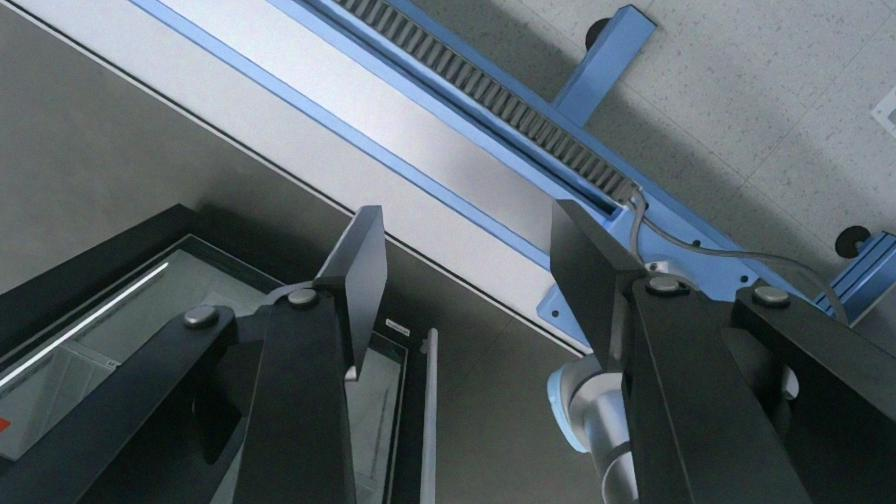

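Call:
execute_actions --actions '[{"right_rail":{"position_m":0.62},"steps":90,"until":{"right_rail":{"position_status":["!=","moving"]}}},{"rows":[[0,0,0,0,0,0,1,1,1,-0.1625,0.012,0,0,0,0.0493,-0.1,0,-0.5]],"steps":12},{"rows":[[0,0,0,0,0,0,1,1,1,-0.1587,0.037,0,0,0,0.0493,-0.1,0,-0.5]],"steps":12},{"rows":[[0,0,0,0,0,0,1,1,1,-0.151,0.061,0,0,0,0.0493,-0.1,0,-0.5]],"steps":12},{"rows":[[0,0,0,0,0,0,1,1,1,-0.14,0.0835,0,0,0,0.0493,-0.1,0,-0.5]],"steps":20}]' --cameras '["cam_right_wrist"]'

Scene clock: 969.90 s.
left_arm: end_effector_position=(+0.3456, +1.5272, +0.5804) position_measured=3 object_status=3 end_effector_quat_wxyz=(+0.000, +0.000, +1.000, +0.000) | right_arm: end_effector_position=(+0.2397, +0.4226, +0.6289) position_measured=141 object_status=3 end_effector_quat_wxyz=(+0.000, +0.000, +1.000, +0.000)
Joint positions: left_arm=[1.5 -0.316 -1.725 0.969 -0.815 -1.571 -0.316] | right_arm=[0.62 -1.133 -1.693 0.758 -0.635 -1.571 -1.134]
Joint torques (N m): left_arm=[3.6 -7.24 -26.26 -3.3 2.35 1.31] | right_arm=[6.73 -4.5 -25.42 -0.78 -1.69 1.46]
Wrist force (N): left_arm=[0.1 -0.3 -0.3] | right_arm=[-2.0 1.1 -1.0]
Wrist torque (N m): left_arm=[-0.05 -0.01 0.08] | right_arm=[0.23 0.41 -0.20]
Wrist force, peak (N): left_arm=[0.0 -0.6 -0.3] | right_arm=[14.3 1.1 2.1]
Wrist depth (mm): cam_left_wrist=[631 - 657 628 - 1377 1399 / - 674 - - - 1438 1532 / - - - - - 1497 1542 / - 131 - - - 133 1560 / - 113 807 812 1579 133 93 / - 853 - - 1936 - - / - 1879 1893 1921 - - -] | cam_right_wrist=[684 680 689 700 687 436 695 / - 710 782 736 - - 723 / - 679 680 462 757 738 - / 255 260 143 236 134 806 - / 215 90 93 214 119 90 - / - - 230 - - - - / - - 245 246 - - -]
Hand target: left_arm +0.3456, +1.5272, +0.5804; +0.000, +0.000, +1.000, +0.000 | right_arm +0.2398, +0.4226, +0.6289; +0.000, +0.000, +1.000, +0.000
Off the commanded pose: left_arm 0.000 m, 0 deg | right_arm 0.000 m, 0 deg.
left_rail: position_m=1.500 position_status=done
right_rail: position_m=0.620 position_status=done
Images, in order (width x height): cam_right_wrist 896x504.

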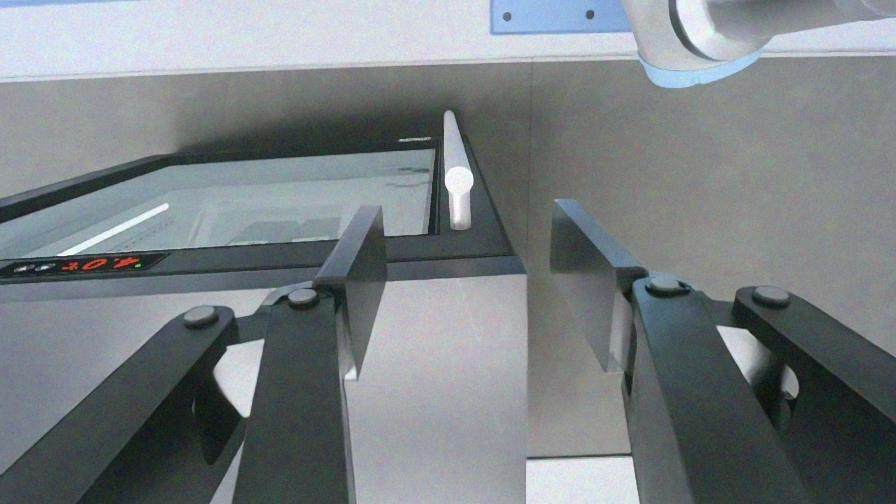

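Call:
execute_actions --actions '[{"rows":[[0,0,0,0,0,0,1,1,1,0,0,0.12,0,0,0,-0.1,0,-0.5]],"steps":15},{"rows":[[0,0,0,0,0,0,1,1,1,0,0,0.12,0,0,0,-0.1,0,-0.5]],"steps":20},{"rows":[[0,0,0,0,0,0,1,1,1,0,0,0,0,0,0,-1,0,-1]],"steps":75},{"rows":[[0,0,0,0,0,0,1,1,1,0.0128,-0.0021,0,0,0,-0.0056,-1,0,-1]],"steps":6},{"rows":[[0,0,0,0,0,0,1,1,1,0.0255,-0.0042,0,0,0,-0.0111,-1,0,-1]],"steps":6},{"rows":[[0,0,0,0,0,0,1,1,1,0.0382,-0.0065,0,0,0,-0.01667,-1,0,-1]],"steps":20}]'

Scene clock: 982.13 s.
left_arm: end_effector_position=(+0.3456, +1.5272, +0.5804) position_measured=3 object_status=3 end_effector_quat_wxyz=(+0.000, +0.000, +1.000, +0.000) | right_arm: end_effector_position=(+0.1942, +0.4134, +0.4849) position_measured=210 object_status=2 end_effector_quat_wxyz=(+0.000, -0.053, +0.999, +0.000)
Joint positions: left_arm=[1.5 -0.316 -1.725 0.969 -0.815 -1.571 -0.316] | right_arm=[0.62 -1.306 -2.011 1.449 -1.008 -1.571 -1.411]
Joint torques (N m): left_arm=[1.8 -7.43 -26.47 -3.44 2.4 1.67] | right_arm=[-11 -8.39 -10.18 -0.42 1.53 -1.88]
Wrist force (N): left_arm=[-0.2 -0.2 -0.2] | right_arm=[-2.3 1.0 1.5]
Wrist torque (N m): left_arm=[-0.04 0.05 0.08] | right_arm=[1.00 0.73 0.11]
Wrist force, peak (N): left_arm=[0.2 -0.4 -0.6] | right_arm=[-11.5 -19.1 3.5]
Wrist depth (mm): cam_left_wrist=[- - 650 - - 1314 1415 / - - - - - 1471 1430 / - 713 - - - 1599 1455 / - 131 - - - 133 1609 / - 112 780 - 1728 133 93 / - - - - - 1852 - / - 1893 1893 1936 2076 1852 -] | cam_right_wrist=[564 567 561 562 510 344 296 / 571 - - 605 600 359 302 / 527 532 538 209 - 370 341 / 501 551 567 126 - 650 - / - - - 119 - 91 - / 332 - - 133 - - - / - - - - - - -]
Hand target: left_arm +0.3456, +1.5272, +0.5804; +0.000, +0.000, +1.000, +0.000 | right_arm +0.1942, +0.4134, +0.4849; +0.000, -0.053, +0.999, +0.000
Off the commanded pose: left_arm 0.000 m, 0 deg | right_arm 0.000 m, 0 deg.
left_rail: position_m=1.500 position_status=done
right_rail: position_m=0.620 position_status=done

Call:
execute_actions --actions '[{"rows":[[0,0,0,0,0,0,1,1,1,0.0382,-0.0065,0,0,0,-0.01667,-1,0,-1]],"steps":7},{"rows":[[0,0,0,0,0,0,1,1,1,0.0382,-0.0065,0,0,0,-0.01667,-1,0,-1]],"steps":7},{"rows":[[0,0,0,0,0,0,1,1,1,0.0382,-0.0065,0,0,0,-0.01667,-1,0,-1]],"steps":7},{"rows":[[0,0,0,0,0,0,1,1,1,0.0382,-0.0065,0,0,0,-0.01667,-1,0,-1]],"steps":7},{"rows":[[0,0,0,0,0,0,1,1,1,0.0382,-0.0065,0,0,0,-0.01667,-1,0,-1]],"steps":7},{"rows":[[0,0,0,0,0,0,1,1,1,0.0382,-0.0065,0,0,0,-0.01667,-1,0,-1]],"steps":7},{"rows":[[0,0,0,0,0,0,1,1,1,0.0382,-0.0065,0,0,0,-0.01667,-1,0,-1]],"steps":7},{"rows":[[0,0,0,0,0,0,1,1,1,0.0382,-0.0065,0,0,0,-0.01667,-1,0,-1]],"steps":20}]'

Scene clock: 990.83 s.
left_arm: end_effector_position=(+0.3456, +1.5272, +0.5804) position_measured=3 object_status=3 end_effector_quat_wxyz=(+0.000, +0.000, +1.000, +0.000) | right_arm: end_effector_position=(+0.0285, +0.3319, +0.4849) position_measured=210 object_status=2 end_effector_quat_wxyz=(+0.000, -0.259, +0.966, +0.000)
Joint positions: left_arm=[1.5 -0.316 -1.725 0.969 -0.815 -1.571 -0.316] | right_arm=[0.62 -1.951 -1.998 1.443 -1.016 -1.571 -2.475]
Joint torques (N m): left_arm=[0.95 -7.86 -25.4 -3.64 2.3 1.49] | right_arm=[-11.19 5.33 -30.7 -4.85 1.85 -1.97]
Wrist force (N): left_arm=[0.0 -0.2 -0.4] | right_arm=[-1.9 4.7 -1.5]
Wrist torque (N m): left_arm=[-0.04 0.00 0.08] | right_arm=[0.64 0.74 0.16]
Wrist force, peak (N): left_arm=[0.0 -0.3 -0.6] | right_arm=[-12.7 -18.3 9.1]
Wrist depth (mm): cam_left_wrist=[- - 650 672 674 1377 1384 / 672 - - - - 1446 1480 / - - - 678 - 1551 1560 / 740 132 - 790 - 143 1629 / - 112 - 817 1800 133 91 / - - - 839 1579 - - / - 1980 1893 1879 2011 - -] | cam_right_wrist=[555 564 501 - - 1199 1205 / - 591 597 565 567 553 1245 / - - 531 256 577 527 691 / 535 630 - 126 586 404 379 / - - - 119 - 380 382 / - - - 133 - - - / - - - - - - -]
Hand target: left_arm +0.3456, +1.5272, +0.5804; +0.000, +0.000, +1.000, +0.000 | right_arm +0.0285, +0.3319, +0.4849; +0.000, -0.259, +0.966, +0.000
Off the commanded pose: left_arm 0.000 m, 0 deg | right_arm 0.000 m, 0 deg.
left_rail: position_m=1.500 position_status=done
right_rail: position_m=0.620 position_status=done

Call:
execute_actions --actions '[{"rows":[[0,0,0,0,0,0,1,1,1,0.0382,-0.0063,0,0,0,-0.01667,-1,0,-1]],"steps":7},{"rows":[[0,0,0,0,0,0,1,1,1,0.0382,-0.0063,0,0,0,-0.01667,-1,0,-1]],"steps":7},{"rows":[[0,0,0,0,0,0,1,1,1,0.0382,-0.0063,0,0,0,-0.01667,-1,0,-1]],"steps":7},{"rows":[[0,0,0,0,0,0,1,1,1,0.0382,-0.0063,0,0,0,-0.01667,-1,0,-1]],"steps":7},{"rows":[[0,0,0,0,0,0,1,1,1,0.0382,-0.0063,0,0,0,-0.01667,-1,0,-1]],"steps":7},{"rows":[[0,0,0,0,0,0,1,1,1,0.0382,-0.0063,0,0,0,-0.01667,-1,0,-1]],"steps":7},{"rows":[[0,0,0,0,0,0,1,1,1,0.0382,-0.0063,0,0,0,-0.01667,-1,0,-1]],"steps":7},{"rows":[[0,0,0,0,0,0,1,1,1,0.0382,-0.0063,0,0,0,-0.01667,-1,0,-1]],"steps":7},{"rows":[[0,0,0,0,0,0,1,1,1,0.0382,-0.0063,0,0,0,-0.01667,-1,0,-1]],"steps":7},{"rows":[[0,0,0,0,0,0,1,1,1,0.0382,-0.0063,0,0,0,-0.01667,-1,0,-1]],"steps":20}]'

Scene clock: 1002.90 s.
left_arm: end_effector_position=(+0.3456, +1.5272, +0.5804) position_measured=3 object_status=3 end_effector_quat_wxyz=(+0.000, +0.000, +1.000, +0.000) | right_arm: end_effector_position=(-0.1100, +0.1487, +0.4849) position_measured=210 object_status=2 end_effector_quat_wxyz=(+0.000, -0.500, +0.866, +0.000)
Joint positions: left_arm=[1.5 -0.316 -1.725 0.969 -0.815 -1.571 -0.316] | right_arm=[0.62 -2.079 -1.544 1.099 -1.126 -1.571 -3.127]
Joint torques (N m): left_arm=[1.57 -7.45 -26.67 -3.49 2.54 1.55] | right_arm=[-1.23 -15.92 -33.58 -1.81 -5.14 -1.93]
Wrist force (N): left_arm=[0.0 -0.2 -0.3] | right_arm=[-4.8 -16.6 1.7]
Wrist torque (N m): left_arm=[-0.03 0.00 0.08] | right_arm=[-0.15 0.60 0.09]
Wrist force, peak (N): left_arm=[-0.1 -0.6 -0.5] | right_arm=[-1.9 -10.3 -16.2]
Wrist depth (mm): cam_left_wrist=[- - - - - 1362 1415 / - - 674 - - 1422 1446 / 703 - 713 - - 1589 1506 / - 130 - - - 136 1609 / - 121 787 - - 133 93 / - - - - 1839 1800 - / - 1907 1879 1907 - 1893 -] | cam_right_wrist=[- 570 558 1162 1205 1183 1188 / - 581 - - 1263 1257 1257 / - 548 528 315 1275 1340 1326 / 561 - 642 126 1397 1420 1420 / 577 - - 119 - 1443 1492 / - - - 133 - - - / - - - - - - -]
Hand target: left_arm +0.3456, +1.5272, +0.5804; +0.000, +0.000, +1.000, +0.000 | right_arm -0.1100, +0.1487, +0.4849; +0.000, -0.500, +0.866, +0.000
Off the commanded pose: left_arm 0.000 m, 0 deg | right_arm 0.000 m, 0 deg.
left_rail: position_m=1.500 position_status=done
right_rail: position_m=0.620 position_status=done

Call:
execute_actions --actions '[{"rows":[[0,0,0,0,0,0,1,1,1,0.0382,-0.0073,0,0,0,-0.01667,-1,0,-1]],"steps":7},{"rows":[[0,0,0,0,0,0,1,1,1,0.0382,-0.0064,0,0,0,-0.01667,-1,0,-1]],"steps":7},{"rows":[[0,0,0,0,0,0,1,1,1,0.0382,-0.0064,0,0,0,-0.01667,-1,0,-1]],"steps":7},{"rows":[[0,0,0,0,0,0,1,1,1,0.0382,-0.0064,0,0,0,-0.01667,-1,0,-1]],"steps":7},{"rows":[[0,0,0,0,0,0,1,1,1,0.0382,-0.0064,0,0,0,-0.01667,-1,0,-1]],"steps":7},{"rows":[[0,0,0,0,0,0,1,1,1,0.0382,-0.0064,0,0,0,-0.01667,-1,0,-1]],"steps":25}]' --cameras '["cam_right_wrist"]'

Scene clock: 1014.73 s.
left_arm: end_effector_position=(+0.3456, +1.5272, +0.5804) position_measured=3 object_status=3 end_effector_quat_wxyz=(+0.000, +0.000, +1.000, +0.000) | right_arm: end_effector_position=(-0.1406, +0.0130, +0.4849) position_measured=210 object_status=2 end_effector_quat_wxyz=(+0.000, -0.630, +0.777, +0.000)
Joint positions: left_arm=[1.5 -0.316 -1.725 0.969 -0.815 -1.571 -0.316] | right_arm=[0.62 -2.014 -1.145 0.591 -1.017 -1.571 -3.376]
Joint torques (N m): left_arm=[-1.28 -8.23 -26.46 -3.73 2.17 1.5] | right_arm=[-1.78 -45.17 -42.69 -4.48 -4.45 -1.86]
Wrist force (N): left_arm=[0.0 -0.1 -0.3] | right_arm=[-3.9 -10.8 26.3]
Wrist torque (N m): left_arm=[0.00 -0.01 0.08] | right_arm=[-0.33 0.63 -0.09]
Wrist force, peak (N): left_arm=[0.3 -0.5 -0.5] | right_arm=[-2.2 22.0 -35.5]
Wrist depth (mm): cam_left_wrist=[- - 637 - 664 1355 1362 / - - 672 685 - 1415 - / 713 - - - - 1532 1523 / - 131 733 769 - 133 1661 / - 121 - 805 2406 133 93 / - - - 957 1813 1800 - / - 2076 2011 2093 1950 1950 -] | cam_right_wrist=[536 565 549 1227 1194 1188 1233 / - - - 1275 1257 1239 1281 / - 560 594 383 1313 1326 1326 / 554 633 673 126 1389 1420 1451 / 587 - - 118 - 1459 1459 / - - - 133 - - 1582 / - - - - - - -]
Hand target: left_arm +0.3456, +1.5272, +0.5804; +0.000, +0.000, +1.000, +0.000 | right_arm -0.1406, +0.0130, +0.4849; +0.000, -0.630, +0.777, +0.000
Off the commanded pose: left_arm 0.000 m, 0 deg | right_arm 0.000 m, 0 deg.
left_rail: position_m=1.500 position_status=done
right_rail: position_m=0.620 position_status=done
Images, in order (width x height): cam_right_wrist 896x504.

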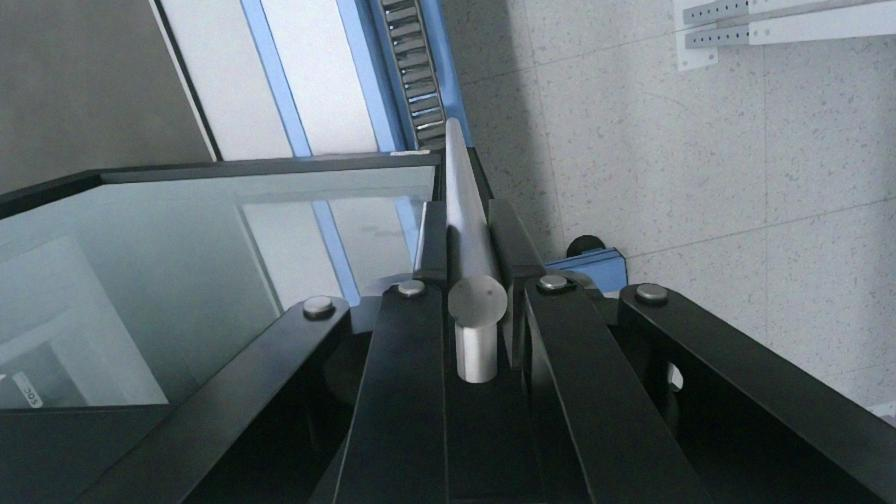

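Call:
execute_actions --actions '[{"right_rail":{"position_m":0.59,"speed_m_s":0.1},"rows":[[0,0,0,0,0,0,1,1,1,0,0.0017,0,0,0,-0.0217,-1,0,-1]],"steps":60,"until":{"right_rail":{"position_status":["!=","moving"]}}},{"right_rail":{"position_m":0.559},"rows":[[0,0,0,0,0,0,1,1,1,0,-0.0018,0,0,0,-0.0222,-1,0,-1]],"steps":60,"until":{"right_rail":{"position_status":["!=","moving"]}}},{"right_rail":{"position_m":0.528},"rows":[[0,0,0,0,0,0,1,1,1,-0.0007,-0.0053,0,0,0,-0.0222,-1,0,-1]],"steps":60,"until":{"right_rail":{"position_status":["!=","moving"]}}}]'

Scene clock: 1030.13 s.
left_arm: end_effector_position=(+0.3456, +1.5272, +0.5804) position_measured=3 object_status=3 end_effector_quat_wxyz=(+0.000, +0.000, +1.000, +0.000) | right_arm: end_effector_position=(-0.1372, -0.0787, +0.4849) position_measured=210 object_status=2 end_effector_quat_wxyz=(+0.000, +0.707, -0.707, +0.000)
Joint positions: left_arm=[1.5 -0.316 -1.725 0.969 -0.815 -1.571 -0.316] | right_arm=[0.528 -2.009 -1.149 0.596 -1.018 -1.571 -3.579]
Joint torques (N m): left_arm=[0.61 -6.7 -26.03 -4.07 2.48 1.41] | right_arm=[-7.82 -53.24 -18.53 -7.74 -3.56 -1.56]
Wrist force (N): left_arm=[0.1 -0.3 -0.3] | right_arm=[-3.3 -8.3 17.1]
Wrist torque (N m): left_arm=[-0.05 -0.01 0.08] | right_arm=[-0.30 0.46 -0.20]
Wrist force, peak (N): left_arm=[0.2 -0.5 -0.6] | right_arm=[-5.7 -14.9 27.4]
Wrist depth (mm): cam_left_wrist=[- 633 650 650 657 1355 1392 / - - - 703 - 1446 1471 / 711 - 717 742 738 1422 1523 / 755 131 783 748 753 143 - / - 112 790 - - 133 91 / - 873 - 888 1788 1980 - / - 1716 1763 1839 1921 1907 -] | cam_right_wrist=[546 559 544 1347 1221 1199 1210 / 581 615 568 1108 1251 1257 1221 / - 528 593 347 1333 1307 1294 / 547 - 658 127 1397 1397 1420 / 580 - - 118 - 1443 1475 / - - - 133 - - - / - - - - - - -]
Hand target: left_arm +0.3456, +1.5272, +0.5804; +0.000, +0.000, +1.000, +0.000 | right_arm -0.1373, -0.0787, +0.4849; +0.000, +0.707, -0.707, +0.000
Off the commanded pose: left_arm 0.000 m, 0 deg | right_arm 0.000 m, 0 deg.
left_rail: position_m=1.500 position_status=done
right_rail: position_m=0.528 speed_m_s=0.10 position_status=done

Call:
execute_actions --actions '[{"right_rail":{"position_m":0.4975},"rows":[[0,0,0,0,0,0,1,1,1,0,-0.009,0,0,0,-0.0222,-1,0,-1]],"steps":60,"until":{"right_rail":{"position_status":["!=","moving"]}}},{"right_rail":{"position_m":0.4673},"rows":[[0,0,0,0,0,0,1,1,1,0.0009,-0.0125,0,0,0,-0.0222,-1,0,-1]],"steps":60,"until":{"right_rail":{"position_status":["!=","moving"]}}},{"right_rail":{"position_m":0.4378},"rows":[[0,0,0,0,0,0,1,1,1,0.0022,-0.0158,0,0,0,-0.0222,-1,0,-1]],"steps":60,"until":{"right_rail":{"position_status":["!=","moving"]}}},{"right_rail":{"position_m":0.4161},"rows":[[0,0,0,0,0,0,1,1,1,0.0029,-0.0139,0,0,0,-0.0167,-1,0,-1]],"steps":60,"until":{"right_rail":{"position_status":["!=","moving"]}}},{"steps":15}]' --cameras '["cam_right_wrist"]'

Scene clock: 1052.87 s.
left_arm: end_effector_position=(+0.3456, +1.5272, +0.5804) position_measured=3 object_status=3 end_effector_quat_wxyz=(+0.000, +0.000, +1.000, +0.000) | right_arm: end_effector_position=(-0.1063, -0.1906, +0.4849) position_measured=210 object_status=2 end_effector_quat_wxyz=(+0.000, +0.793, -0.609, +0.000)
Joint positions: left_arm=[1.5 -0.316 -1.725 0.969 -0.815 -1.571 -0.316] | right_arm=[0.416 -1.962 -1.171 0.629 -1.029 -1.571 -3.794]
Joint torques (N m): left_arm=[-0.64 -8.52 -25.88 -3.94 2.37 1.45] | right_arm=[-7.87 -52.07 -18.99 -8.24 -3.36 -1.7]
Wrist force (N): left_arm=[0.2 -0.2 -0.3] | right_arm=[-3.4 -8.8 18.5]
Wrist torque (N m): left_arm=[-0.03 -0.03 0.08] | right_arm=[-0.36 0.51 -0.21]
Wrist force, peak (N): left_arm=[-0.2 -0.4 -0.5] | right_arm=[7.1 76.0 1.1]
Wrist depth (mm): cam_left_wrist=[- 652 - - - 1355 1341 / - - - 688 702 1377 1438 / 703 - - - 1650 1455 1497 / 738 131 - - - 133 1629 / - 131 - - 812 133 93 / - 836 - - - - - / - 1907 1866 1965 1907 2011 -] | cam_right_wrist=[546 - 556 - 1221 1205 1188 / 581 - 575 672 1269 1275 1263 / 605 594 532 523 1287 1307 1300 / - 647 636 127 1404 1382 1354 / 608 650 - 118 - 1435 772 / 614 - - 132 - - - / - - - - - - -]
Hand target: left_arm +0.3456, +1.5272, +0.5804; +0.000, +0.000, +1.000, +0.000 | right_arm -0.1063, -0.1906, +0.4849; +0.000, +0.793, -0.609, +0.000
Off the commanded pose: left_arm 0.000 m, 0 deg | right_arm 0.000 m, 0 deg.
left_rail: position_m=1.500 position_status=done
right_rail: position_m=0.416 speed_m_s=0.10 position_status=done
Images, in order (width x height): cam_right_wrist 896x504.

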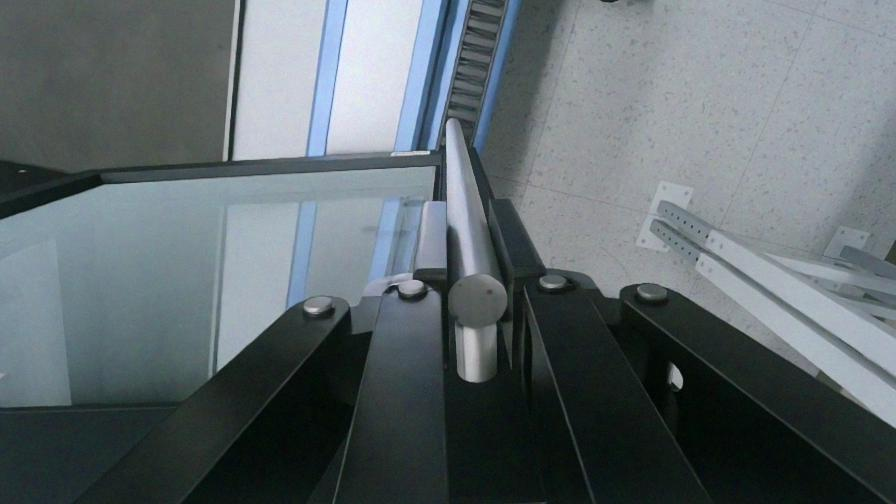

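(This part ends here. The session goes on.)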